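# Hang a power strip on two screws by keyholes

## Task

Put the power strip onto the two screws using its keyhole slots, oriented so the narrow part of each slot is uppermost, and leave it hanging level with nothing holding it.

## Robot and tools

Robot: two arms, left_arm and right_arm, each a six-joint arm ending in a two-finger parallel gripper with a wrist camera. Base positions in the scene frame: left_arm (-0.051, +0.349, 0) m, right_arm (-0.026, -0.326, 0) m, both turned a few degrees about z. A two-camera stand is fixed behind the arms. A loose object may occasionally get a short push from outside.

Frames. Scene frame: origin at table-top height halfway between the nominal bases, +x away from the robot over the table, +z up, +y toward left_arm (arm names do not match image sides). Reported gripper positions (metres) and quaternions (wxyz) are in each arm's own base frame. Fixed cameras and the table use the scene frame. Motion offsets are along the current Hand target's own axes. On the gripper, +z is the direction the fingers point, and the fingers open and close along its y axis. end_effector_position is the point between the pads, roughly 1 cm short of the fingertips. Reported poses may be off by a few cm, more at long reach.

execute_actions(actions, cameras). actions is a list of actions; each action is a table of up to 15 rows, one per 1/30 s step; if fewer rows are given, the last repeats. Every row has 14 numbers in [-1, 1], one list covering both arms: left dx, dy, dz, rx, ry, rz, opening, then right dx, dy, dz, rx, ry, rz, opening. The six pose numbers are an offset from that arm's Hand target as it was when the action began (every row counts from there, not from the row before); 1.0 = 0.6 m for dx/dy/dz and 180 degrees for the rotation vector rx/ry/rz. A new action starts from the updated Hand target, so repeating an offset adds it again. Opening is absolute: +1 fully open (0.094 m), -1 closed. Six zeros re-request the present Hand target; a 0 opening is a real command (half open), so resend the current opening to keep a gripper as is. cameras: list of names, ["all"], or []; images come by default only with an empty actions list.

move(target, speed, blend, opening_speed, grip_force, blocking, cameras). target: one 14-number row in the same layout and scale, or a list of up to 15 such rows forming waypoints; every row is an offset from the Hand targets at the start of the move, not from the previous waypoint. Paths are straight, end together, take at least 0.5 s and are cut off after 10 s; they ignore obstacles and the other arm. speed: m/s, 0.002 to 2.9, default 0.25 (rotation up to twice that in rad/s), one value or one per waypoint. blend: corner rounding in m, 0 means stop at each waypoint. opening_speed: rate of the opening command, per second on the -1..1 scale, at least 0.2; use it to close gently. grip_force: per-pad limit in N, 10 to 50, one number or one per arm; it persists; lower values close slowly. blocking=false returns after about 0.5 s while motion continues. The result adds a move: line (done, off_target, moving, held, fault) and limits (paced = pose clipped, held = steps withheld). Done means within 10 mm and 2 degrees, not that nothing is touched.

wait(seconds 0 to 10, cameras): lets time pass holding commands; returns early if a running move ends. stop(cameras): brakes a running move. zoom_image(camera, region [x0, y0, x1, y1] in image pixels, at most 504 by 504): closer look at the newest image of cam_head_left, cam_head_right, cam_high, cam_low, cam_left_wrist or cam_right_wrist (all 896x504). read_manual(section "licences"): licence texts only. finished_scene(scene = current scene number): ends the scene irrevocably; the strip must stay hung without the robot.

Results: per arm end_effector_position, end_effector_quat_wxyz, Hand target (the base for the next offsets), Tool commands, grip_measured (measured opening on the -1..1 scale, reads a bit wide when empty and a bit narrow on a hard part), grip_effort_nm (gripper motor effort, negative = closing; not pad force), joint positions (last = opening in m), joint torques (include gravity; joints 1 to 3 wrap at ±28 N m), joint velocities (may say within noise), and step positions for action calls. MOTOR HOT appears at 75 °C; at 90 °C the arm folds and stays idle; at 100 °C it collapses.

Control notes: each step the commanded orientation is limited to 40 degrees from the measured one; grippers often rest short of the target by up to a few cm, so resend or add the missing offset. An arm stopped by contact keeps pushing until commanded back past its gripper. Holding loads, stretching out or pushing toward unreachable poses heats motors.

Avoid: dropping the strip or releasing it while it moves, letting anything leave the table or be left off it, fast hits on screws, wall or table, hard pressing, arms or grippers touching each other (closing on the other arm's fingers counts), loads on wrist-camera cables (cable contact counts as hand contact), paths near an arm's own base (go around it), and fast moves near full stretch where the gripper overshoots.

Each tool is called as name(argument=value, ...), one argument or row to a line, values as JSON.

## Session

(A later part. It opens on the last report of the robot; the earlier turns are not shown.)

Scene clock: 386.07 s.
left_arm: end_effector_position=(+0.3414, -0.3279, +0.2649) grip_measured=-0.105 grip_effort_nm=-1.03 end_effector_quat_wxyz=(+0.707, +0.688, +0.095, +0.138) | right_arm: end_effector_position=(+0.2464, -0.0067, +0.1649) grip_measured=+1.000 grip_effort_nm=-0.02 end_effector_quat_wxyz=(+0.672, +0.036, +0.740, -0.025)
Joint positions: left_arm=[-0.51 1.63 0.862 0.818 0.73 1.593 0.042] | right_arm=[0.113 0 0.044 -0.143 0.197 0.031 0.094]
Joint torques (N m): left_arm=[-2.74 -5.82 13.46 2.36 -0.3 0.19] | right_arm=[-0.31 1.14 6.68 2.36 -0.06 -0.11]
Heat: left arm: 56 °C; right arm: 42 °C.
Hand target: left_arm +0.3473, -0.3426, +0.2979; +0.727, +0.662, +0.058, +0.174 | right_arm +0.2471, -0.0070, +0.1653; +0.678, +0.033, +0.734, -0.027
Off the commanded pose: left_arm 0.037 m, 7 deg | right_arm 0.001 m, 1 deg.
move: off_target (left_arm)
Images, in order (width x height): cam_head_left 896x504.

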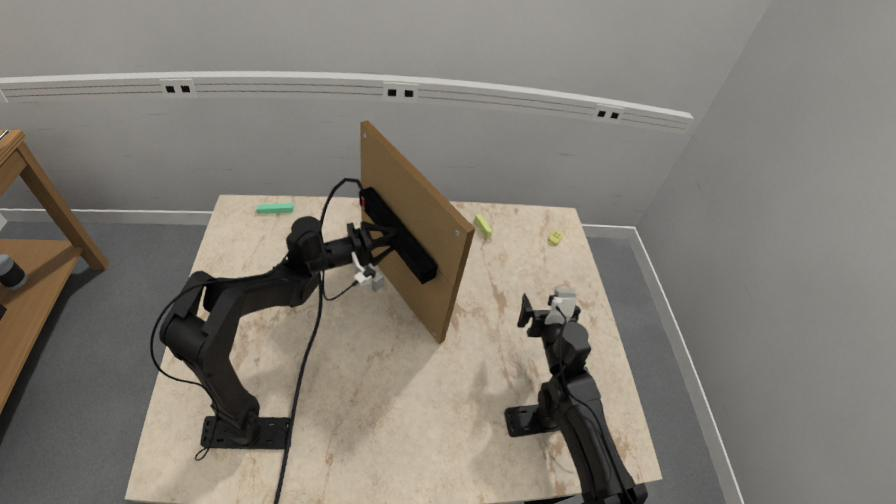

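move(
  target=[
    [0.002,-0.025,0,0,0,0,-0.5,0,0,0,0,0,0,1],
  ],
  speed=0.02,
)

move(
  target=[
    [0,-0.01,0,0,0,0,-0.5,0,0,0,0,0,0,1],
  ],
  speed=0.02,
)

move(
  target=[
    [0,-0.01,0,0,0,0,-0.5,0,0,0,0,0,0,1],
  ],
  speed=0.02,
  cameras=["cam_head_left"],
)

zoom_image(
  camera="cam_head_left",
  region=[340, 170, 450, 280],
)

Scene clock: 392.27 s.
left_arm: end_effector_position=(+0.3414, -0.3283, +0.2640) grip_measured=-0.105 grip_effort_nm=-1.03 end_effector_quat_wxyz=(+0.714, +0.683, +0.083, +0.133) | right_arm: end_effector_position=(+0.2464, -0.0067, +0.1649) grip_measured=+1.000 grip_effort_nm=-0.02 end_effector_quat_wxyz=(+0.672, +0.036, +0.740, -0.025)
Joint positions: left_arm=[-0.502 1.656 0.862 0.869 0.762 1.582 0.042] | right_arm=[0.113 0 0.044 -0.143 0.197 0.031 0.094]
Joint torques (N m): left_arm=[-3.15 -4.45 12.19 2.36 -0.6 0.29] | right_arm=[-0.47 1.1 6.78 2.37 -0.03 -0.1]
Heat: left arm: 56 °C; right arm: 42 °C.
Hand target: left_arm +0.3510, -0.3432, +0.2834; +0.727, +0.662, +0.058, +0.174 | right_arm +0.2471, -0.0070, +0.1653; +0.678, +0.033, +0.734, -0.027
Off the commanded pose: left_arm 0.026 m, 6 deg | right_arm 0.001 m, 1 deg.
move: off_target (left_arm)

Scene clock: 393.13 s.
left_arm: end_effector_position=(+0.3413, -0.3283, +0.2637) grip_measured=-0.105 grip_effort_nm=-1.03 end_effector_quat_wxyz=(+0.718, +0.680, +0.076, +0.131) | right_arm: end_effector_position=(+0.2464, -0.0067, +0.1649) grip_measured=+1.000 grip_effort_nm=-0.01 end_effector_quat_wxyz=(+0.672, +0.036, +0.740, -0.025)
Joint positions: left_arm=[-0.497 1.67 0.862 0.899 0.78 1.575 0.042] | right_arm=[0.113 0 0.044 -0.143 0.197 0.031 0.094]
Joint torques (N m): left_arm=[-3.6 -4.22 11.56 2.27 -0.75 0.35] | right_arm=[-0.31 1.07 6.8 2.36 -0.02 -0.11]
Heat: left arm: 56 °C; right arm: 42 °C.
Hand target: left_arm +0.3520, -0.3436, +0.2776; +0.727, +0.661, +0.058, +0.174 | right_arm +0.2471, -0.0070, +0.1653; +0.678, +0.033, +0.734, -0.027
Off the commanded pose: left_arm 0.023 m, 6 deg | right_arm 0.001 m, 1 deg.
move: off_target (left_arm)

Scene clock: 394.03 s.
left_arm: end_effector_position=(+0.3414, -0.3282, +0.2630) grip_measured=-0.105 grip_effort_nm=-1.03 end_effector_quat_wxyz=(+0.722, +0.676, +0.069, +0.128) | right_arm: end_effector_position=(+0.2464, -0.0067, +0.1649) grip_measured=+1.000 grip_effort_nm=-0.02 end_effector_quat_wxyz=(+0.672, +0.036, +0.740, -0.025)
Joint positions: left_arm=[-0.492 1.685 0.862 0.932 0.798 1.567 0.042] | right_arm=[0.113 0 0.044 -0.143 0.197 0.031 0.094]
Joint torques (N m): left_arm=[-4 -4.14 10.96 2.17 -0.92 0.43] | right_arm=[-0.31 1.03 6.8 2.37 -0.07 -0.12]
Heat: left arm: 56 °C; right arm: 42 °C.
Hand target: left_arm +0.3531, -0.3440, +0.2716; +0.727, +0.662, +0.058, +0.174 | right_arm +0.2471, -0.0070, +0.1653; +0.678, +0.033, +0.734, -0.027
Off the commanded pose: left_arm 0.021 m, 6 deg | right_arm 0.001 m, 1 deg.
move: off_target (left_arm)
Images, in order (width x height): cam_head_left 896x504.

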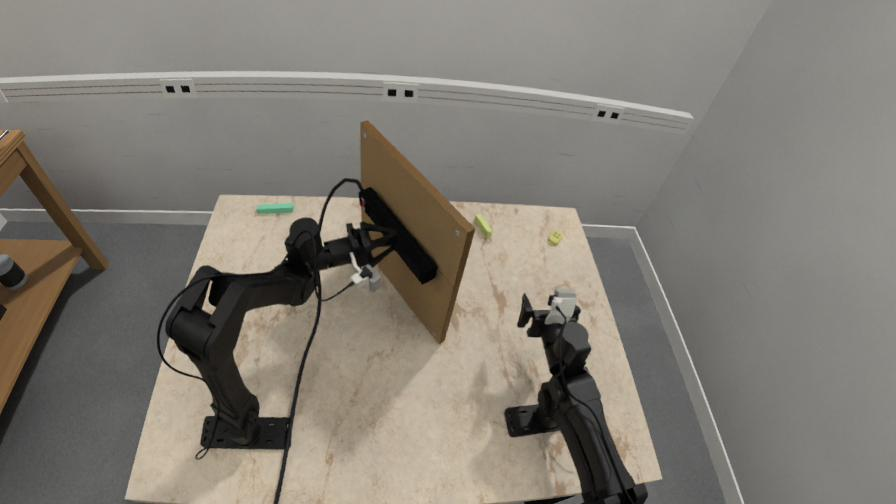

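Scaled by 4.582 from the camera's 896x504 image, which has a finer 1280x720 frame.

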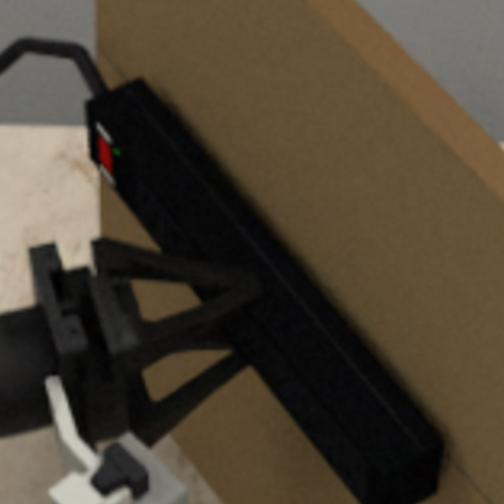

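move(
  target=[
    [0,-0.005,-0.014,0,0,0,-0.5,0,0,0,0,0,0,1],
    [0,-0.012,-0.014,0,0,0,-0.5,0,0,0,0,0,0,1],
  ],
  speed=0.02,
)

move(
  target=[
    [0,-0.01,0.01,0,0,0,-0.5,0,0,0,0,0,0,1],
  ],
  speed=0.02,
  cameras=["cam_head_left"],
)

zoom_image(
  camera="cam_head_left",
  region=[340, 170, 450, 280],
)

Scene clock: 398.43 s.
left_arm: end_effector_position=(+0.3410, -0.3277, +0.2602) grip_measured=-0.105 grip_effort_nm=-1.03 end_effector_quat_wxyz=(+0.726, +0.671, +0.061, +0.137) | right_arm: end_effector_position=(+0.2464, -0.0067, +0.1649) grip_measured=+1.000 grip_effort_nm=-0.02 end_effector_quat_wxyz=(+0.672, +0.036, +0.740, -0.025)
Joint positions: left_arm=[-0.491 1.703 0.846 0.987 0.798 1.573 0.042] | right_arm=[0.113 0 0.044 -0.143 0.197 0.031 0.094]
Joint torques (N m): left_arm=[-2.48 -4.97 9.42 2 -0.77 0.36] | right_arm=[-0.34 1.25 6.9 2.34 -0.06 -0.08]
Heat: left arm: 56 °C; right arm: 42 °C.
Hand target: left_arm +0.3517, -0.3365, +0.2635; +0.727, +0.662, +0.058, +0.174 | right_arm +0.2471, -0.0070, +0.1653; +0.678, +0.033, +0.734, -0.027
Off the commanded pose: left_arm 0.014 m, 4 deg | right_arm 0.001 m, 1 deg.
move: off_target (left_arm)

Scene clock: 399.33 s.
left_arm: end_effector_position=(+0.3409, -0.3280, +0.2589) grip_measured=-0.105 grip_effort_nm=-1.03 end_effector_quat_wxyz=(+0.730, +0.668, +0.052, +0.138) | right_arm: end_effector_position=(+0.2464, -0.0067, +0.1649) grip_measured=+1.000 grip_effort_nm=-0.02 end_effector_quat_wxyz=(+0.672, +0.036, +0.740, -0.025)
Joint positions: left_arm=[-0.488 1.722 0.846 1.027 0.814 1.57 0.042] | right_arm=[0.113 0 0.044 -0.143 0.197 0.031 0.094]
Joint torques (N m): left_arm=[-3.79 -4.3 10.15 1.77 -1.05 0.41] | right_arm=[-0.32 1.21 6.83 2.35 -0.04 -0.08]
Heat: left arm: 56 °C; right arm: 42 °C.
Hand target: left_arm +0.3547, -0.3425, +0.2582; +0.727, +0.662, +0.058, +0.174 | right_arm +0.2471, -0.0070, +0.1653; +0.678, +0.033, +0.734, -0.027
Off the commanded pose: left_arm 0.020 m, 4 deg | right_arm 0.001 m, 1 deg.
move: off_target (left_arm)
Images, in order (width x height): cam_head_left 896x504.

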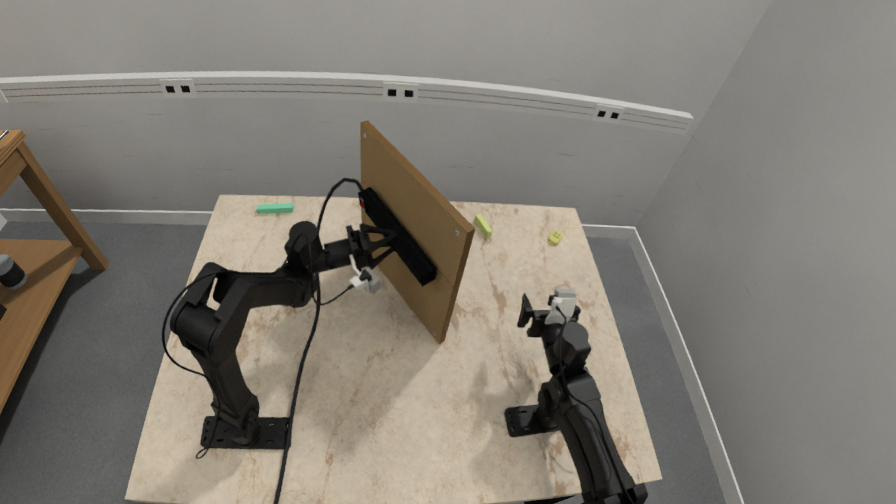

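Scaled by 4.582 from the camera's 896x504 image, which has a finer 1280x720 frame.

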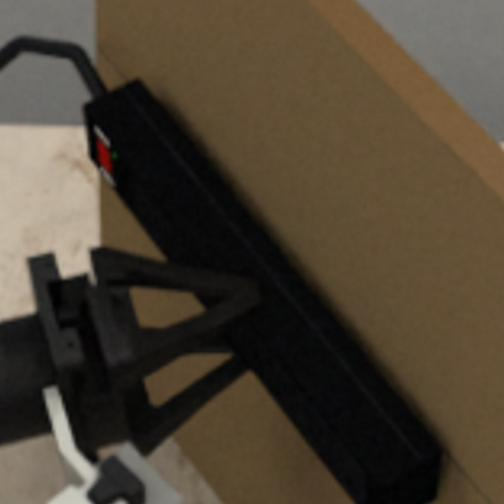

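move(
  target=[
    [0,0.02,-0.02,0.03,0,-0.012,-0.5,0,0,0,0,0,0,1],
    [0,0.02,0.01,0.03,0,-0.012,-0.5,0,0,0,0,0,0,1],
  ],
  speed=0.03,
  cameras=["cam_head_left"],
)

zoom_image(
  camera="cam_head_left",
  region=[340, 170, 450, 280],
)

Scene clock: 405.80 s.
left_arm: end_effector_position=(+0.3422, -0.3288, +0.2553) grip_measured=-0.105 grip_effort_nm=-1.03 end_effector_quat_wxyz=(+0.696, +0.702, +0.071, +0.137) | right_arm: end_effector_position=(+0.2464, -0.0067, +0.1649) grip_measured=+1.000 grip_effort_nm=-0.02 end_effector_quat_wxyz=(+0.672, +0.036, +0.740, -0.025)
Joint positions: left_arm=[-0.497 1.652 0.88 0.781 0.778 1.659 0.042] | right_arm=[0.113 0 0.044 -0.143 0.197 0.031 0.094]
Joint torques (N m): left_arm=[-4.34 -5.52 13.72 1.57 -0.85 -0.05] | right_arm=[-0.43 1.18 6.74 2.37 -0.04 -0.1]
Heat: left arm: 55 °C; right arm: 42 °C.
Hand target: left_arm +0.3544, -0.3474, +0.2708; +0.698, +0.694, +0.079, +0.157 | right_arm +0.2471, -0.0070, +0.1653; +0.678, +0.033, +0.734, -0.027
Off the commanded pose: left_arm 0.027 m, 3 deg | right_arm 0.001 m, 1 deg.
move: off_target (left_arm)
Images, in order (width x height): cam_head_left 896x504.

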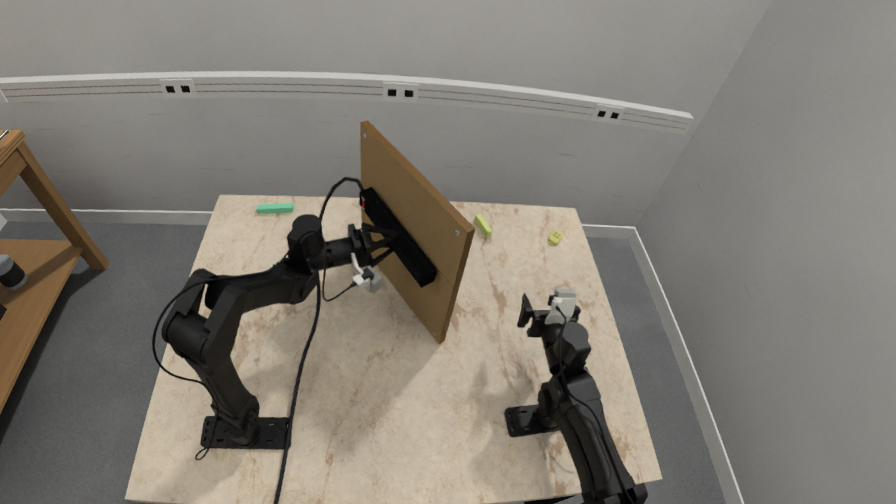

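Scaled by 4.582 from the camera's 896x504 image, which has a finer 1280x720 frame.

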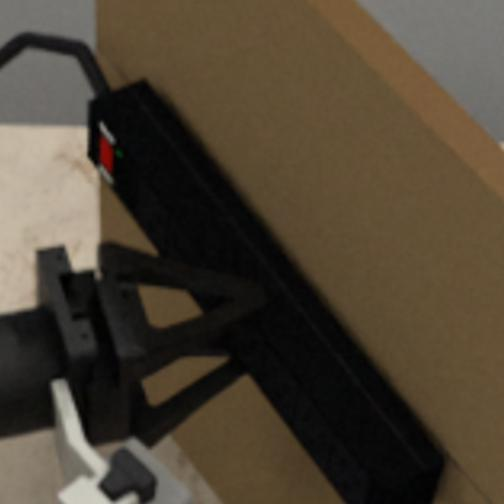

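move(
  target=[
    [0,0.01,-0.03,0,0,-0.025,-0.5,0,0,0,0,0,0,1],
    [0.003,0.01,0.0,0,0,-0.025,-0.5,0,0,0,0,0,0,1],
  ],
  speed=0.03,
  cameras=["cam_head_left"],
)

zoom_image(
  camera="cam_head_left",
  region=[340, 170, 450, 280],
)

Scene clock: 411.70 s.
left_arm: end_effector_position=(+0.3427, -0.3288, +0.2614) grip_measured=-0.105 grip_effort_nm=-1.03 end_effector_quat_wxyz=(+0.698, +0.701, +0.094, +0.116) | right_arm: end_effector_position=(+0.2464, -0.0067, +0.1649) grip_measured=+1.000 grip_effort_nm=-0.02 end_effector_quat_wxyz=(+0.672, +0.036, +0.740, -0.025)
Joint positions: left_arm=[-0.498 1.637 0.898 0.739 0.775 1.602 0.042] | right_arm=[0.113 0 0.044 -0.143 0.197 0.031 0.094]
Joint torques (N m): left_arm=[-4.03 -4.92 13.78 1.71 -0.79 -0.24] | right_arm=[-0.36 1.18 6.83 2.34 -0.05 -0.1]
Heat: left arm: 54 °C; right arm: 42 °C.
Hand target: left_arm +0.3554, -0.3470, +0.2770; +0.704, +0.690, +0.106, +0.129 | right_arm +0.2471, -0.0070, +0.1653; +0.678, +0.033, +0.734, -0.027
Off the commanded pose: left_arm 0.027 m, 3 deg | right_arm 0.001 m, 1 deg.
move: off_target (left_arm)
Images, in order (width x height): cam_head_left 896x504.

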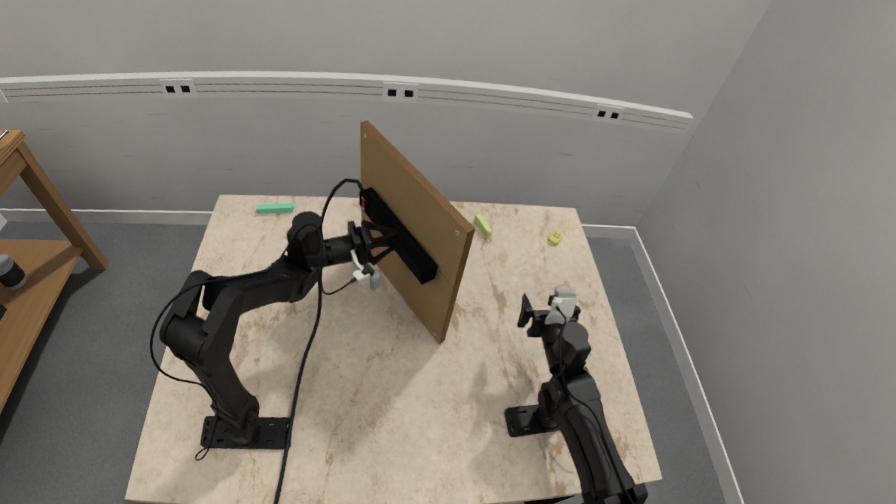

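Scaled by 4.582 from the camera's 896x504 image, which has a finer 1280x720 frame.

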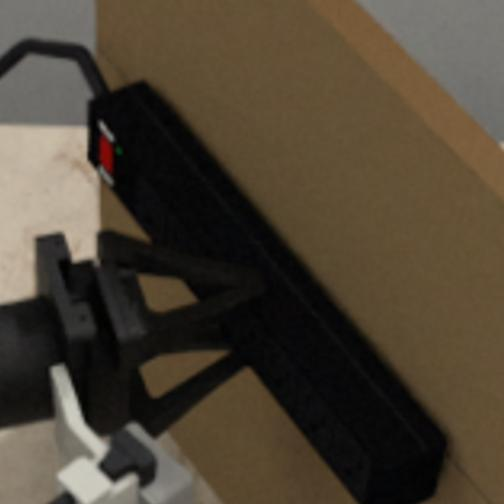

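move(
  target=[
    [0.012,0,-0.025,0,0,0,-0.5,0,0,0,0,0,0,1],
    [0.012,-0.004,-0.002,0,0,0,-0.5,0,0,0,0,0,0,1],
  ],
  speed=0.03,
)

move(
  target=[
    [0,-0.01,0,0,0,0.003,-0.5,0,0,0,0,0,0,1],
  ],
  speed=0.02,
)

move(
  target=[
    [0,-0.01,0,0,0,0.003,-0.5,0,0,0,0,0,0,1],
  ],
  speed=0.02,
  cameras=["cam_head_left"],
)

zoom_image(
  camera="cam_head_left",
  region=[340, 170, 450, 280],
)

Scene clock: 419.07 s.
left_arm: end_effector_position=(+0.3430, -0.3285, +0.2626) grip_measured=-0.105 grip_effort_nm=-1.03 end_effector_quat_wxyz=(+0.699, +0.701, +0.092, +0.108) | right_arm: end_effector_position=(+0.2464, -0.0067, +0.1649) grip_measured=+1.000 grip_effort_nm=-0.01 end_effector_quat_wxyz=(+0.672, +0.036, +0.740, -0.025)
Joint positions: left_arm=[-0.491 1.641 0.908 0.733 0.796 1.594 0.042] | right_arm=[0.113 0 0.044 -0.143 0.197 0.031 0.094]
Joint torques (N m): left_arm=[-2.86 -3.93 13.75 1.83 -0.81 -0.17] | right_arm=[-0.27 1.07 6.69 2.36 -0.04 -0.13]
Heat: left arm: 54 °C; right arm: 42 °C.
Hand target: left_arm +0.3619, -0.3435, +0.2747; +0.704, +0.690, +0.106, +0.129 | right_arm +0.2471, -0.0070, +0.1653; +0.678, +0.033, +0.734, -0.027
Off the commanded pose: left_arm 0.027 m, 3 deg | right_arm 0.001 m, 1 deg.
move: off_target (left_arm)

Scene clock: 419.83 s.
left_arm: end_effector_position=(+0.3431, -0.3286, +0.2620) grip_measured=-0.105 grip_effort_nm=-1.03 end_effector_quat_wxyz=(+0.700, +0.700, +0.088, +0.107) | right_arm: end_effector_position=(+0.2464, -0.0067, +0.1649) grip_measured=+1.000 grip_effort_nm=-0.02 end_effector_quat_wxyz=(+0.672, +0.036, +0.740, -0.025)
Joint positions: left_arm=[-0.489 1.648 0.908 0.745 0.805 1.594 0.042] | right_arm=[0.113 0 0.044 -0.143 0.197 0.031 0.094]
Joint torques (N m): left_arm=[-3.11 -3.51 12.67 1.93 -0.92 -0.07] | right_arm=[-0.29 1.09 6.86 2.33 -0.04 -0.12]
Heat: left arm: 54 °C; right arm: 42 °C.
Hand target: left_arm +0.3622, -0.3436, +0.2686; +0.703, +0.691, +0.103, +0.133 | right_arm +0.2471, -0.0070, +0.1653; +0.678, +0.033, +0.734, -0.027
Off the commanded pose: left_arm 0.025 m, 4 deg | right_arm 0.001 m, 1 deg.
move: off_target (left_arm)

Scene clock: 420.63 s.
left_arm: end_effector_position=(+0.3431, -0.3285, +0.2618) grip_measured=-0.105 grip_effort_nm=-1.03 end_effector_quat_wxyz=(+0.703, +0.699, +0.082, +0.107) | right_arm: end_effector_position=(+0.2464, -0.0067, +0.1649) grip_measured=+1.000 grip_effort_nm=-0.02 end_effector_quat_wxyz=(+0.672, +0.036, +0.740, -0.025)
Joint positions: left_arm=[-0.485 1.657 0.908 0.765 0.819 1.593 0.042] | right_arm=[0.113 0 0.044 -0.143 0.197 0.031 0.094]
Joint torques (N m): left_arm=[-3.4 -3.28 11.62 1.95 -1.02 0.04] | right_arm=[-0.31 1.13 6.78 2.34 -0.07 -0.12]
Heat: left arm: 54 °C; right arm: 42 °C.
Hand target: left_arm +0.3625, -0.3435, +0.2626; +0.703, +0.691, +0.100, +0.136 | right_arm +0.2471, -0.0070, +0.1653; +0.678, +0.033, +0.734, -0.027
Off the commanded pose: left_arm 0.025 m, 4 deg | right_arm 0.001 m, 1 deg.
move: off_target (left_arm)
Images, in order (width x height): cam_head_left 896x504.

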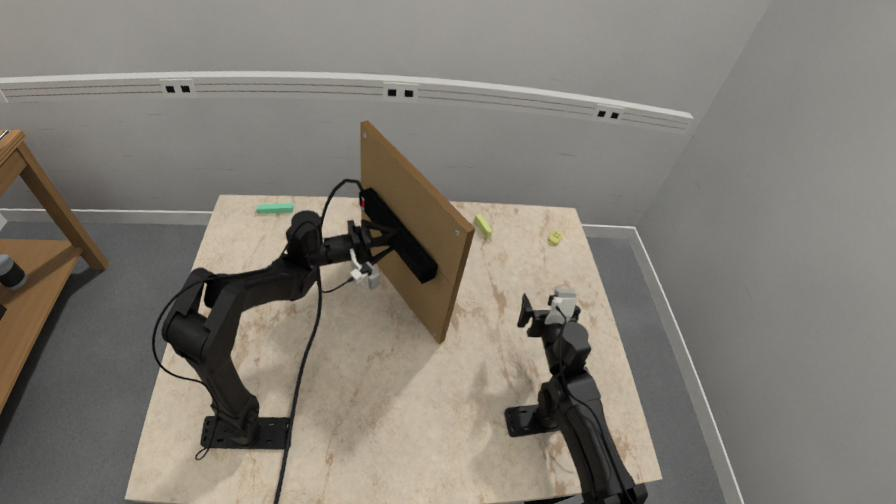

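Scaled by 4.582 from the camera's 896x504 image, which has a finer 1280x720 frame.

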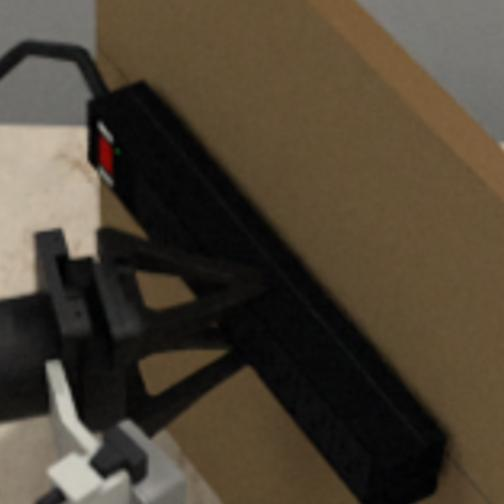

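move(
  target=[
    [-0.012,0.01,0.01,0,0.025,-0.014,-0.5,0,0,0,0,0,0,1],
    [-0.004,0.02,0.015,0,0.025,-0.02,-0.5,0,0,0,0,0,0,1],
  ],
  speed=0.03,
  cameras=["cam_head_left"],
)

zoom_image(
  camera="cam_head_left",
  region=[340, 170, 450, 280],
)

Scene clock: 427.43 s.
left_arm: end_effector_position=(+0.3435, -0.3287, +0.2628) grip_measured=-0.105 grip_effort_nm=-1.03 end_effector_quat_wxyz=(+0.699, +0.698, +0.104, +0.116) | right_arm: end_effector_position=(+0.2464, -0.0067, +0.1649) grip_measured=+1.000 grip_effort_nm=-0.02 end_effector_quat_wxyz=(+0.672, +0.036, +0.740, -0.025)
Joint positions: left_arm=[-0.502 1.631 0.894 0.741 0.756 1.585 0.042] | right_arm=[0.113 0 0.044 -0.143 0.197 0.031 0.094]
Joint torques (N m): left_arm=[-6.61 -4.37 13.23 1.81 -1.59 -0.48] | right_arm=[-0.4 1.03 6.78 2.36 -0.07 -0.1]
Heat: left arm: 55 °C; right arm: 42 °C.
Hand target: left_arm +0.3625, -0.3529, +0.2749; +0.702, +0.682, +0.149, +0.141 | right_arm +0.2471, -0.0070, +0.1653; +0.678, +0.033, +0.734, -0.027
Off the commanded pose: left_arm 0.033 m, 6 deg | right_arm 0.001 m, 1 deg.
move: off_target (left_arm)
Images, in order (width x height): cam_head_left 896x504.

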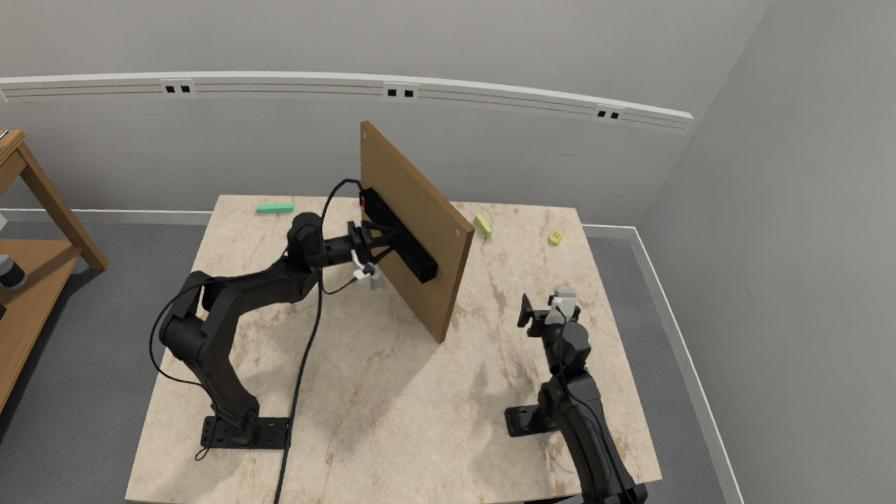

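Scaled by 4.582 from the camera's 896x504 image, which has a finer 1280x720 frame.

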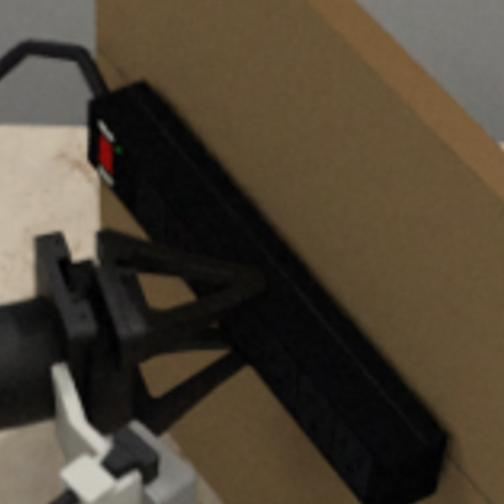

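zoom_image(
  camera="cam_head_left",
  region=[415, 240, 465, 290],
)

zoom_image(
  camera="cam_head_left",
  region=[350, 175, 400, 225],
)

Scaled by 10.080 from the camera's 896x504 image, which has a finer 1280x720 frame.

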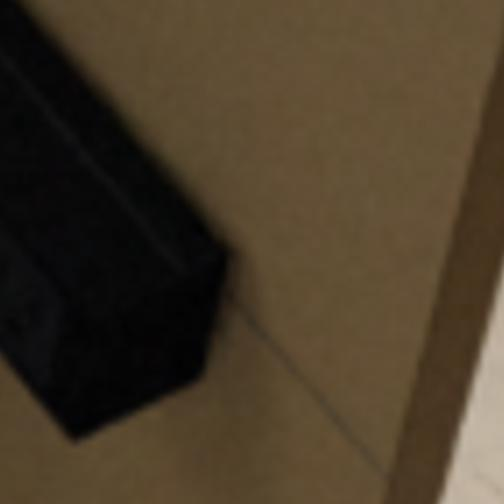

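Scaled by 10.080 from the camera's 896x504 image, which has a finer 1280x720 frame.

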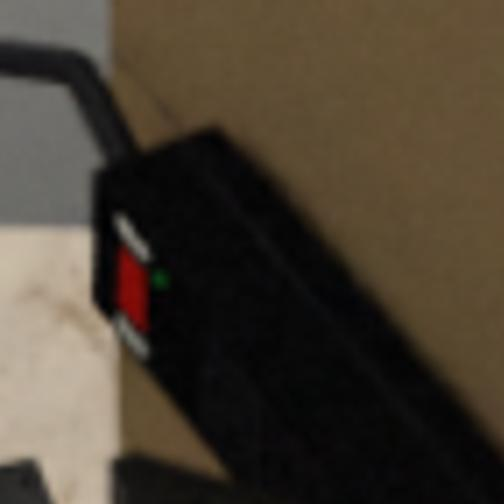

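move(
  target=[
    [0,0,-0.06,0,-0.025,0.004,-0.5,0,0,0,0,0,0,1],
  ],
  speed=0.05,
)

Scene clock: 433.97 s.
left_arm: end_effector_position=(+0.3454, -0.3248, +0.2610) grip_measured=-0.105 grip_effort_nm=-1.03 end_effector_quat_wxyz=(+0.699, +0.697, +0.132, +0.089) | right_arm: end_effector_position=(+0.2464, -0.0067, +0.1649) grip_measured=+1.000 grip_effort_nm=-0.01 end_effector_quat_wxyz=(+0.672, +0.036, +0.740, -0.025)
Joint positions: left_arm=[-0.49 1.628 0.894 0.725 0.766 1.516 0.042] | right_arm=[0.113 0 0.044 -0.143 0.197 0.031 0.094]
Joint torques (N m): left_arm=[0.8 -8.84 7.57 2.04 -0.13 0.27] | right_arm=[-0.4 1.06 6.69 2.41 -0.01 -0.09]
Heat: left arm: 55 °C; right arm: 42 °C.
Hand target: left_arm +0.3480, -0.3199, +0.2739; +0.707, +0.688, +0.117, +0.118 | right_arm +0.2471, -0.0070, +0.1653; +0.678, +0.033, +0.734, -0.027
Off the commanded pose: left_arm 0.014 m, 4 deg | right_arm 0.001 m, 1 deg.
move: off_target (left_arm)

move(
  target=[
    [0,-0.012,-0.01,0,0.002,0.03,-0.5,0,0,0,0,0,0,1],
    [-0.002,-0.014,-0.01,0,0.002,0.022,-0.5,0,0,0,0,0,0,1],
  ],
  speed=0.05,
  cameras=["cam_head_left"],
)

zoom_image(
  camera="cam_head_left",
  region=[340, 170, 450, 280],
)

Scene clock: 438.67 s.
left_arm: end_effector_position=(+0.3446, -0.3185, +0.2397) grip_measured=-0.105 grip_effort_nm=-1.03 end_effector_quat_wxyz=(+0.682, +0.712, +0.126, +0.109) | right_arm: end_effector_position=(+0.2464, -0.0067, +0.1649) grip_measured=+1.000 grip_effort_nm=-0.01 end_effector_quat_wxyz=(+0.672, +0.036, +0.740, -0.025)
Joint positions: left_arm=[-0.482 1.628 0.849 0.715 0.754 1.598 0.042] | right_arm=[0.113 0 0.044 -0.143 0.197 0.031 0.094]
Joint torques (N m): left_arm=[0.69 -9.39 7.53 2.51 0.01 0.18] | right_arm=[-0.32 1.2 6.86 2.39 -0.03 -0.11]
Heat: left arm: 55 °C; right arm: 42 °C.
Hand target: left_arm +0.3450, -0.3147, +0.2652; +0.702, +0.691, +0.095, +0.145 | right_arm +0.2471, -0.0070, +0.1653; +0.678, +0.033, +0.734, -0.027
Off the commanded pose: left_arm 0.026 m, 6 deg | right_arm 0.001 m, 1 deg.
move: off_target (left_arm)
Images, in order (width x height): cam_head_left 896x504.

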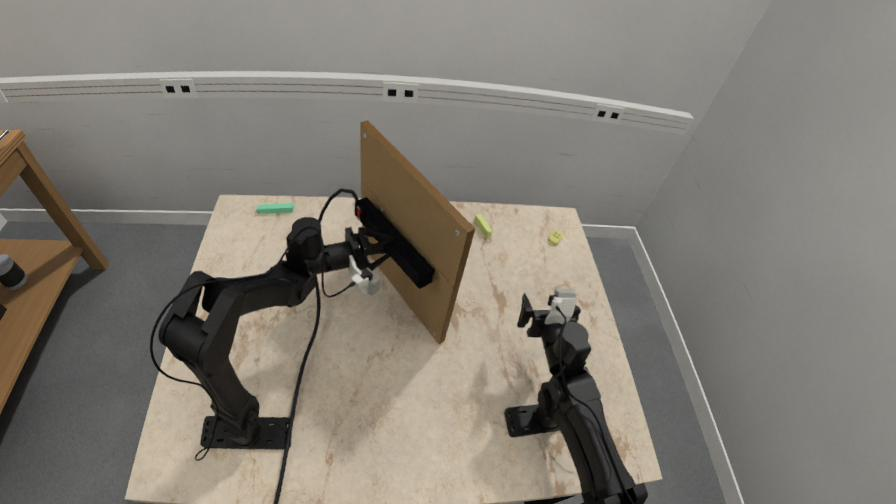

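Scaled by 4.582 from the camera's 896x504 image, which has a finer 1280x720 frame.

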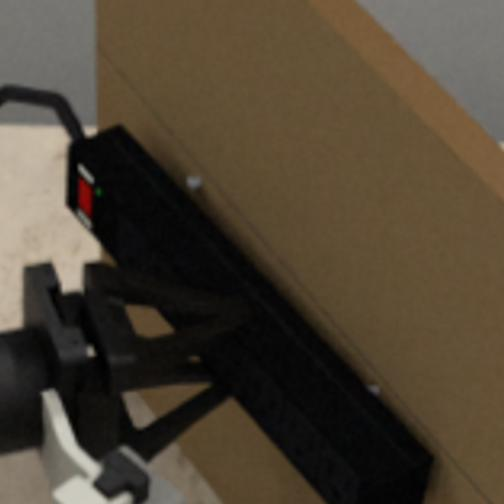

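move(
  target=[
    [-0.01,0.03,-0.01,0,-0.012,0.012,-0.5,0,0,0,0,0,0,1],
    [-0.008,0.03,0.012,0,-0.012,0.008,-0.5,0,0,0,0,0,0,1],
  ],
  speed=0.05,
  cameras=["cam_head_left"],
)

zoom_image(
  camera="cam_head_left",
  region=[340, 170, 450, 280],
)

Scene clock: 443.50 s.
left_arm: end_effector_position=(+0.3370, -0.3174, +0.2513) grip_measured=-0.105 grip_effort_nm=-1.03 end_effector_quat_wxyz=(+0.680, +0.716, +0.111, +0.106) | right_arm: end_effector_position=(+0.2464, -0.0067, +0.1649) grip_measured=+1.000 grip_effort_nm=-0.01 end_effector_quat_wxyz=(+0.672, +0.036, +0.740, -0.025)
Joint positions: left_arm=[-0.48 1.586 0.864 0.649 0.781 1.622 0.042] | right_arm=[0.113 0 0.044 -0.143 0.197 0.031 0.094]
Joint torques (N m): left_arm=[-0.62 -7.19 11.64 2.35 0.01 0.18] | right_arm=[-0.36 1.11 6.86 2.33 -0.05 -0.11]
Heat: left arm: 57 °C; right arm: 42 °C.
Hand target: left_arm +0.3416, -0.3231, +0.2831; +0.701, +0.695, +0.073, +0.141 | right_arm +0.2471, -0.0070, +0.1653; +0.678, +0.033, +0.734, -0.027
Off the commanded pose: left_arm 0.033 m, 7 deg | right_arm 0.001 m, 1 deg.
move: off_target (left_arm)
Images, in order (width x height): cam_head_left 896x504.

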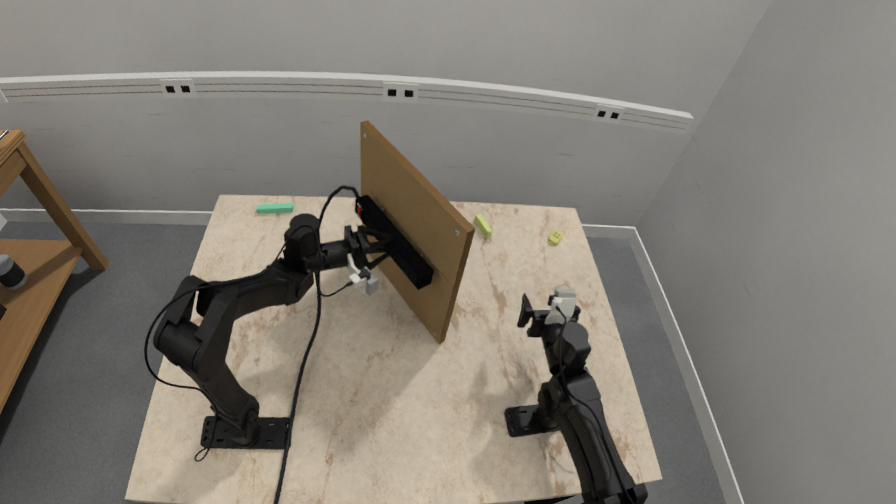

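Scaled by 4.582 from the camera's 896x504 image, which has a finer 1280x720 frame.

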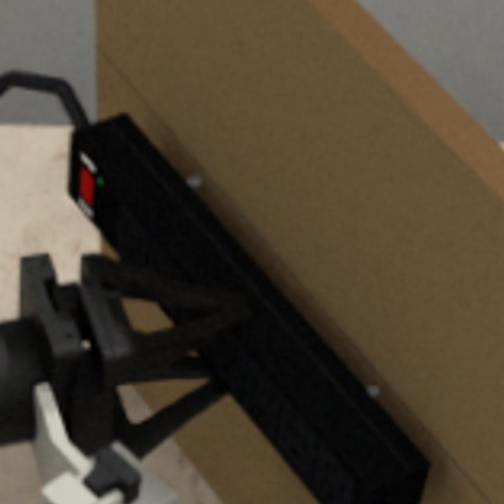

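move(
  target=[
    [0.008,0.012,0.028,0,0,0.005,-0.5,0,0,0,0,0,0,1],
  ],
  speed=0.03,
  cameras=["cam_head_left"],
)

zoom_image(
  camera="cam_head_left",
  region=[340, 170, 450, 280],
)

Scene clock: 447.40 s.
left_arm: end_effector_position=(+0.3410, -0.3296, +0.2593) grip_measured=-0.105 grip_effort_nm=-1.03 end_effector_quat_wxyz=(+0.681, +0.718, +0.105, +0.102) | right_arm: end_effector_position=(+0.2464, -0.0067, +0.1649) grip_measured=+1.000 grip_effort_nm=-0.02 end_effector_quat_wxyz=(+0.672, +0.036, +0.740, -0.025)
Joint positions: left_arm=[-0.502 1.612 0.928 0.611 0.774 1.626 0.042] | right_arm=[0.113 0 0.044 -0.143 0.197 0.031 0.094]
Joint torques (N m): left_arm=[-0.99 -6.52 12.77 2.37 -0.18 0.29] | right_arm=[-0.32 1.11 6.76 2.32 -0.07 -0.11]
Heat: left arm: 57 °C; right arm: 42 °C.
Hand target: left_arm +0.3505, -0.3378, +0.2911; +0.700, +0.695, +0.068, +0.146 | right_arm +0.2471, -0.0070, +0.1653; +0.678, +0.033, +0.734, -0.027
Off the commanded pose: left_arm 0.034 m, 7 deg | right_arm 0.001 m, 1 deg.
move: off_target (left_arm)
Images, in order (width x height): cam_head_left 896x504.

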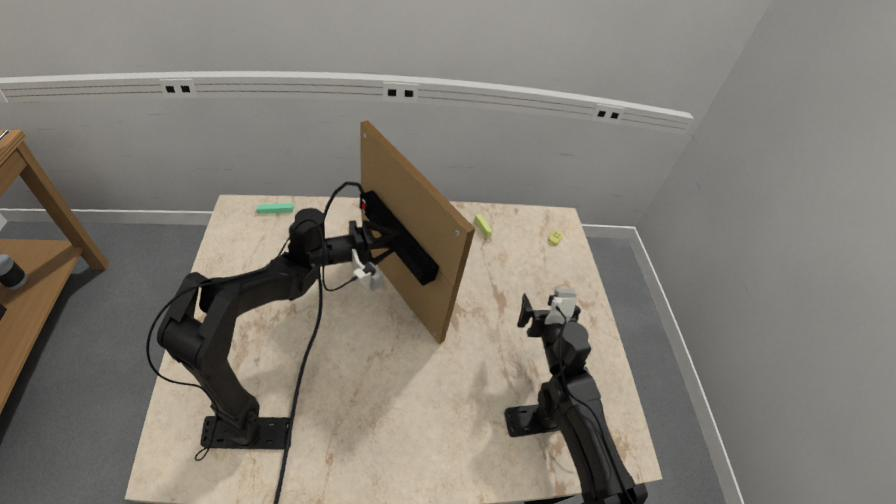

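Scaled by 4.582 from the camera's 896x504 image, which has a finer 1280x720 frame.

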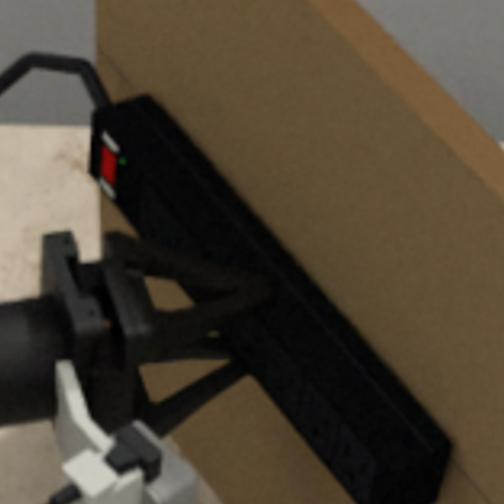

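move(
  target=[
    [0.02,0.0,-0.01,0,0,0.003,-0.5,0,0,0,0,0,0,1],
    [0.02,0.0,0.01,0,0,0.003,-0.5,0,0,0,0,0,0,1],
  ],
  speed=0.03,
  cameras=["cam_head_left"],
)

zoom_image(
  camera="cam_head_left",
  region=[340, 170, 450, 280],
)

Scene clock: 451.93 s.
left_arm: end_effector_position=(+0.3491, -0.3263, +0.2590) grip_measured=-0.105 grip_effort_nm=-1.03 end_effector_quat_wxyz=(+0.678, +0.721, +0.103, +0.096) | right_arm: end_effector_position=(+0.2464, -0.0067, +0.1649) grip_measured=+1.000 grip_effort_nm=-0.01 end_effector_quat_wxyz=(+0.672, +0.036, +0.740, -0.025)
Joint positions: left_arm=[-0.477 1.634 0.963 0.581 0.809 1.635 0.042] | right_arm=[0.113 0 0.044 -0.143 0.197 0.031 0.094]
Joint torques (N m): left_arm=[-1.98 -5.55 13.91 2.55 -0.37 0.27] | right_arm=[-0.34 1.16 6.8 2.37 -0.09 -0.11]
Heat: left arm: 58 °C; right arm: 42 °C.
Hand target: left_arm +0.3637, -0.3399, +0.2927; +0.700, +0.696, +0.065, +0.150 | right_arm +0.2471, -0.0070, +0.1653; +0.678, +0.033, +0.734, -0.027
Off the commanded pose: left_arm 0.039 m, 8 deg | right_arm 0.001 m, 1 deg.
move: off_target (left_arm)
Images, in order (width x height): cam_head_left 896x504.

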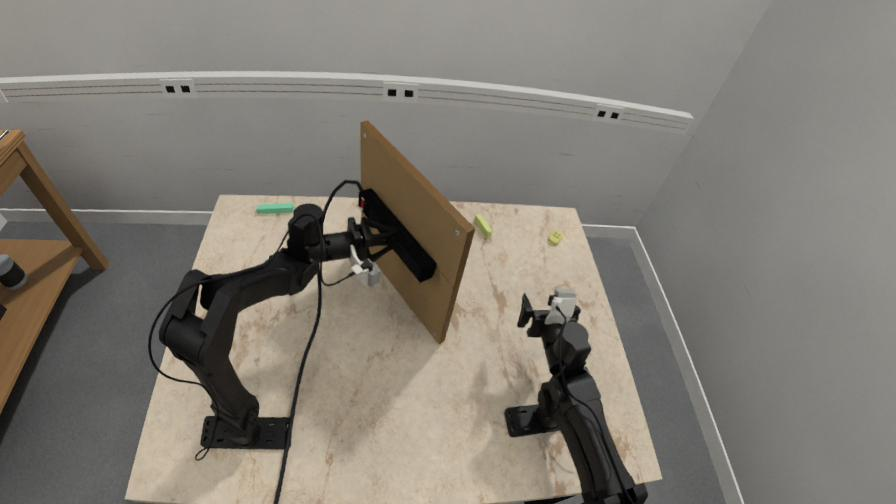

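Scaled by 4.582 from the camera's 896x504 image, which has a finer 1280x720 frame.

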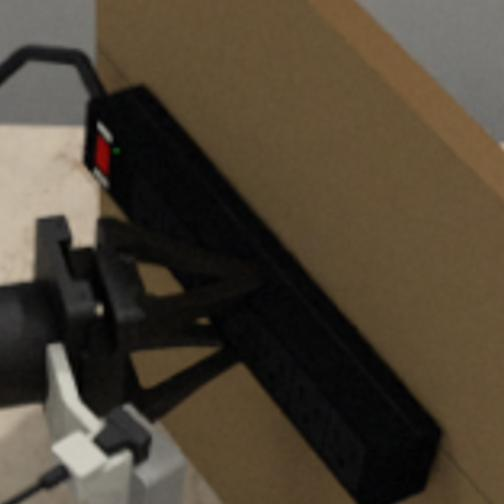

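move(
  target=[
    [0.003,-0.01,0.015,-0.012,0,0,-0.5,0,0,0,0,0,0,1],
  ],
  speed=0.03,
)

move(
  target=[
    [0,-0.02,0,0,0,0,-0.5,0,0,0,0,0,0,1],
  ],
  speed=0.03,
)

move(
  target=[
    [0,-0.02,-0.005,0,0,0,-0.5,0,0,0,0,0,0,1],
  ],
  speed=0.03,
  cameras=["cam_head_left"],
)

zoom_image(
  camera="cam_head_left",
  region=[340, 170, 450, 280],
)

Scene clock: 457.10 s.
left_arm: end_effector_position=(+0.3492, -0.3266, +0.2582) grip_measured=-0.105 grip_effort_nm=-1.02 end_effector_quat_wxyz=(+0.689, +0.714, +0.086, +0.086) | right_arm: end_effector_position=(+0.2464, -0.0067, +0.1649) grip_measured=+1.000 grip_effort_nm=-0.02 end_effector_quat_wxyz=(+0.672, +0.036, +0.740, -0.025)
Joint positions: left_arm=[-0.464 1.667 0.963 0.65 0.862 1.616 0.042] | right_arm=[0.113 0 0.044 -0.143 0.197 0.031 0.094]
Joint torques (N m): left_arm=[-4.21 -4.31 13.35 2.87 -0.95 0.12] | right_arm=[-0.42 1.01 6.69 2.36 0.01 -0.11]
Heat: left arm: 59 °C; right arm: 43 °C.
Hand target: left_arm +0.3688, -0.3478, +0.2872; +0.713, +0.682, +0.062, +0.151 | right_arm +0.2471, -0.0070, +0.1653; +0.678, +0.033, +0.734, -0.027
Off the commanded pose: left_arm 0.041 m, 9 deg | right_arm 0.001 m, 1 deg.
move: off_target (left_arm)

Scene clock: 458.13 s.
left_arm: end_effector_position=(+0.3492, -0.3266, +0.2574) grip_measured=-0.105 grip_effort_nm=-1.03 end_effector_quat_wxyz=(+0.697, +0.709, +0.073, +0.080) | right_arm: end_effector_position=(+0.2464, -0.0067, +0.1649) grip_measured=+1.000 grip_effort_nm=-0.02 end_effector_quat_wxyz=(+0.672, +0.036, +0.740, -0.025)
Joint positions: left_arm=[-0.454 1.692 0.963 0.704 0.9 1.602 0.042] | right_arm=[0.113 0 0.044 -0.143 0.197 0.031 0.094]
Joint torques (N m): left_arm=[-4.89 -4.14 12 2.68 -1.3 0.26] | right_arm=[-0.24 1.18 6.89 2.36 -0.02 -0.11]
Heat: left arm: 60 °C; right arm: 43 °C.
Hand target: left_arm +0.3703, -0.3481, +0.2752; +0.713, +0.682, +0.062, +0.151 | right_arm +0.2471, -0.0070, +0.1653; +0.678, +0.033, +0.734, -0.027
Off the commanded pose: left_arm 0.035 m, 9 deg | right_arm 0.001 m, 1 deg.
move: off_target (left_arm)

Scene clock: 459.20 s.
left_arm: end_effector_position=(+0.3491, -0.3263, +0.2563) grip_measured=-0.105 grip_effort_nm=-1.03 end_effector_quat_wxyz=(+0.705, +0.702, +0.061, +0.078) | right_arm: end_effector_position=(+0.2464, -0.0067, +0.1649) grip_measured=+1.000 grip_effort_nm=-0.01 end_effector_quat_wxyz=(+0.672, +0.036, +0.740, -0.025)
Joint positions: left_arm=[-0.448 1.716 0.956 0.771 0.926 1.585 0.042] | right_arm=[0.113 0 0.044 -0.143 0.197 0.031 0.094]
Joint torques (N m): left_arm=[-4.72 -4.12 10.51 2.43 -1.46 0.44] | right_arm=[-0.28 1.18 6.94 2.36 -0.05 -0.08]
Heat: left arm: 60 °C; right arm: 43 °C.
Hand target: left_arm +0.3710, -0.3455, +0.2631; +0.713, +0.682, +0.062, +0.151 | right_arm +0.2471, -0.0070, +0.1653; +0.678, +0.033, +0.734, -0.027
Off the commanded pose: left_arm 0.030 m, 9 deg | right_arm 0.001 m, 1 deg.
move: off_target (left_arm)
Images, in order (width x height): cam_head_left 896x504.

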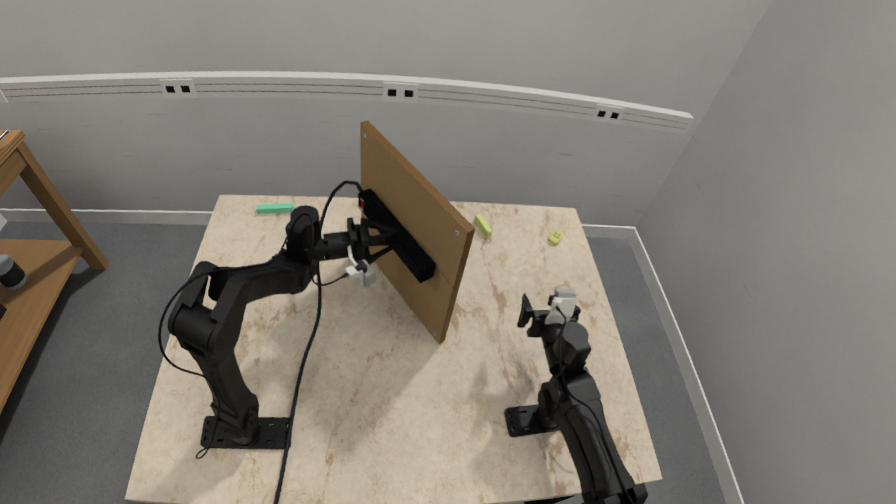

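Scaled by 4.582 from the camera's 896x504 image, which has a finer 1280x720 frame.

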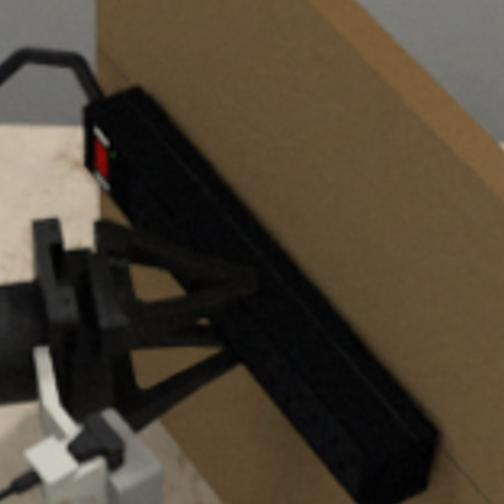

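move(
  target=[
    [0,-0.02,-0.012,0,0,0,-0.5,0,0,0,0,0,0,1],
  ],
  speed=0.03,
)

move(
  target=[
    [0,-0.02,0,0,0,0,-0.5,0,0,0,0,0,0,1],
  ],
  speed=0.03,
  cameras=["cam_head_left"],
)

zoom_image(
  camera="cam_head_left",
  region=[340, 170, 450, 280],
)

Scene clock: 463.10 s.
left_arm: end_effector_position=(+0.3498, -0.3259, +0.2525) grip_measured=-0.105 grip_effort_nm=-1.03 end_effector_quat_wxyz=(+0.715, +0.691, +0.049, +0.094) | right_arm: end_effector_position=(+0.2464, -0.0067, +0.1649) grip_measured=+1.000 grip_effort_nm=-0.01 end_effector_quat_wxyz=(+0.672, +0.036, +0.740, -0.025)
Joint positions: left_arm=[-0.447 1.746 0.928 0.884 0.922 1.578 0.042] | right_arm=[0.113 0 0.044 -0.143 0.197 0.031 0.094]
Joint torques (N m): left_arm=[-3.4 -4.63 9.5 1.96 -1.33 0.47] | right_arm=[-0.18 1.26 6.86 2.35 -0.04 -0.13]
Heat: left arm: 59 °C; right arm: 43 °C.
Hand target: left_arm +0.3705, -0.3389, +0.2508; +0.713, +0.682, +0.062, +0.151 | right_arm +0.2471, -0.0070, +0.1653; +0.678, +0.033, +0.734, -0.027
Off the commanded pose: left_arm 0.024 m, 7 deg | right_arm 0.001 m, 1 deg.
move: off_target (left_arm)

Scene clock: 464.17 s.
left_arm: end_effector_position=(+0.3494, -0.3259, +0.2510) grip_measured=-0.105 grip_effort_nm=-1.03 end_effector_quat_wxyz=(+0.725, +0.681, +0.040, +0.099) | right_arm: end_effector_position=(+0.2464, -0.0067, +0.1649) grip_measured=+1.000 grip_effort_nm=-0.01 end_effector_quat_wxyz=(+0.672, +0.036, +0.740, -0.025)
Joint positions: left_arm=[-0.446 1.775 0.913 0.978 0.928 1.554 0.042] | right_arm=[0.113 0 0.044 -0.143 0.197 0.031 0.094]
Joint torques (N m): left_arm=[-3.29 -4.29 9.01 1.53 -1.38 0.7] | right_arm=[-0.42 1.21 6.8 2.4 -0.06 -0.09]
Heat: left arm: 59 °C; right arm: 43 °C.
Hand target: left_arm +0.3720, -0.3393, +0.2390; +0.713, +0.682, +0.062, +0.151 | right_arm +0.2471, -0.0070, +0.1653; +0.678, +0.033, +0.734, -0.027
Off the commanded pose: left_arm 0.029 m, 7 deg | right_arm 0.001 m, 1 deg.
move: off_target (left_arm)
Images, in order (width x height): cam_head_left 896x504.

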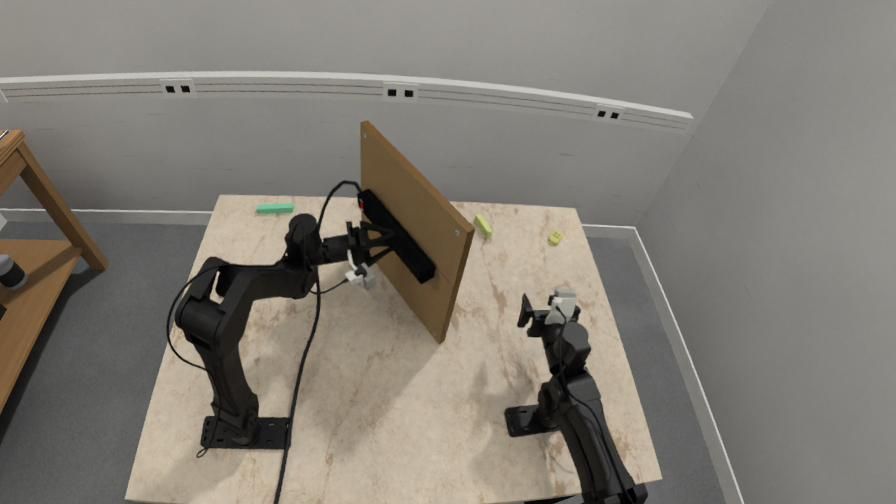

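Scaled by 4.582 from the camera's 896x504 image, which has a finer 1280x720 frame.

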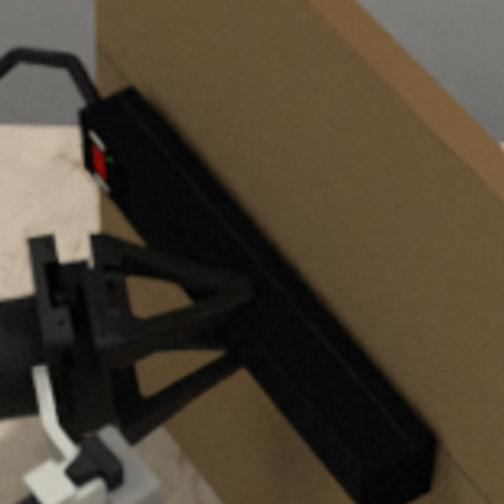

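move(
  target=[
    [0,0.01,0.0,0.03,0,0,-0.5,0,0,0,0,0,0,1],
    [0,-0.005,0.005,0.03,0,0,-0.5,0,0,0,0,0,0,1],
  ],
  speed=0.03,
  cameras=["cam_head_left"],
)

zoom_image(
  camera="cam_head_left",
  region=[340, 170, 450, 280],
)

Scene clock: 469.40 s.
left_arm: end_effector_position=(+0.3495, -0.3262, +0.2514) grip_measured=-0.105 grip_effort_nm=-1.03 end_effector_quat_wxyz=(+0.703, +0.702, +0.051, +0.095) | right_arm: end_effector_position=(+0.2464, -0.0067, +0.1649) grip_measured=+1.000 grip_effort_nm=-0.02 end_effector_quat_wxyz=(+0.672, +0.036, +0.740, -0.025)
Joint positions: left_arm=[-0.45 1.724 0.94 0.797 0.914 1.623 0.042] | right_arm=[0.113 0 0.044 -0.143 0.197 0.031 0.094]
Joint torques (N m): left_arm=[-3.73 -3.9 10.47 1.25 -1.35 0.88] | right_arm=[-0.36 1.22 6.84 2.38 -0.05 -0.08]
Heat: left arm: 57 °C; right arm: 43 °C.
Hand target: left_arm +0.3732, -0.3422, +0.2360; +0.680, +0.715, +0.069, +0.147 | right_arm +0.2471, -0.0070, +0.1653; +0.678, +0.033, +0.734, -0.027
Off the commanded pose: left_arm 0.032 m, 7 deg | right_arm 0.001 m, 1 deg.
move: off_target (left_arm)
Images, in order (width x height): cam_head_left 896x504.

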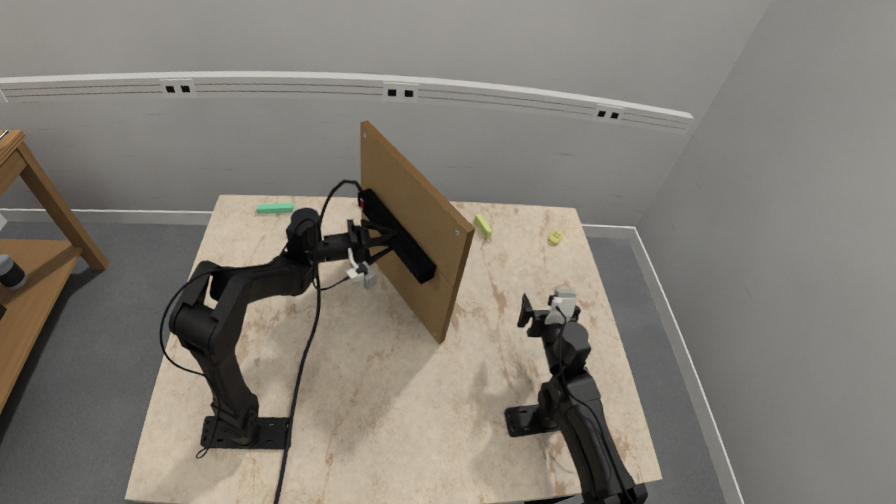

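Scaled by 4.582 from the camera's 896x504 image, which has a finer 1280x720 frame.

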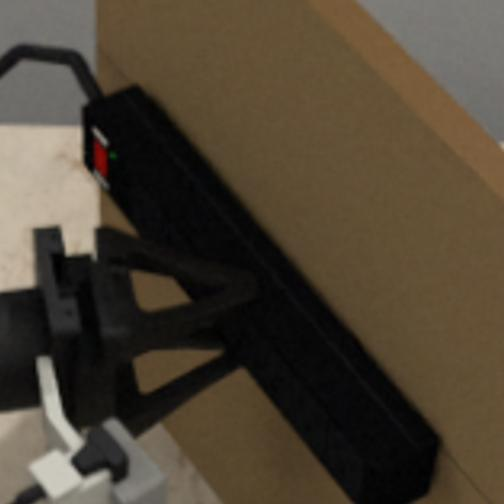

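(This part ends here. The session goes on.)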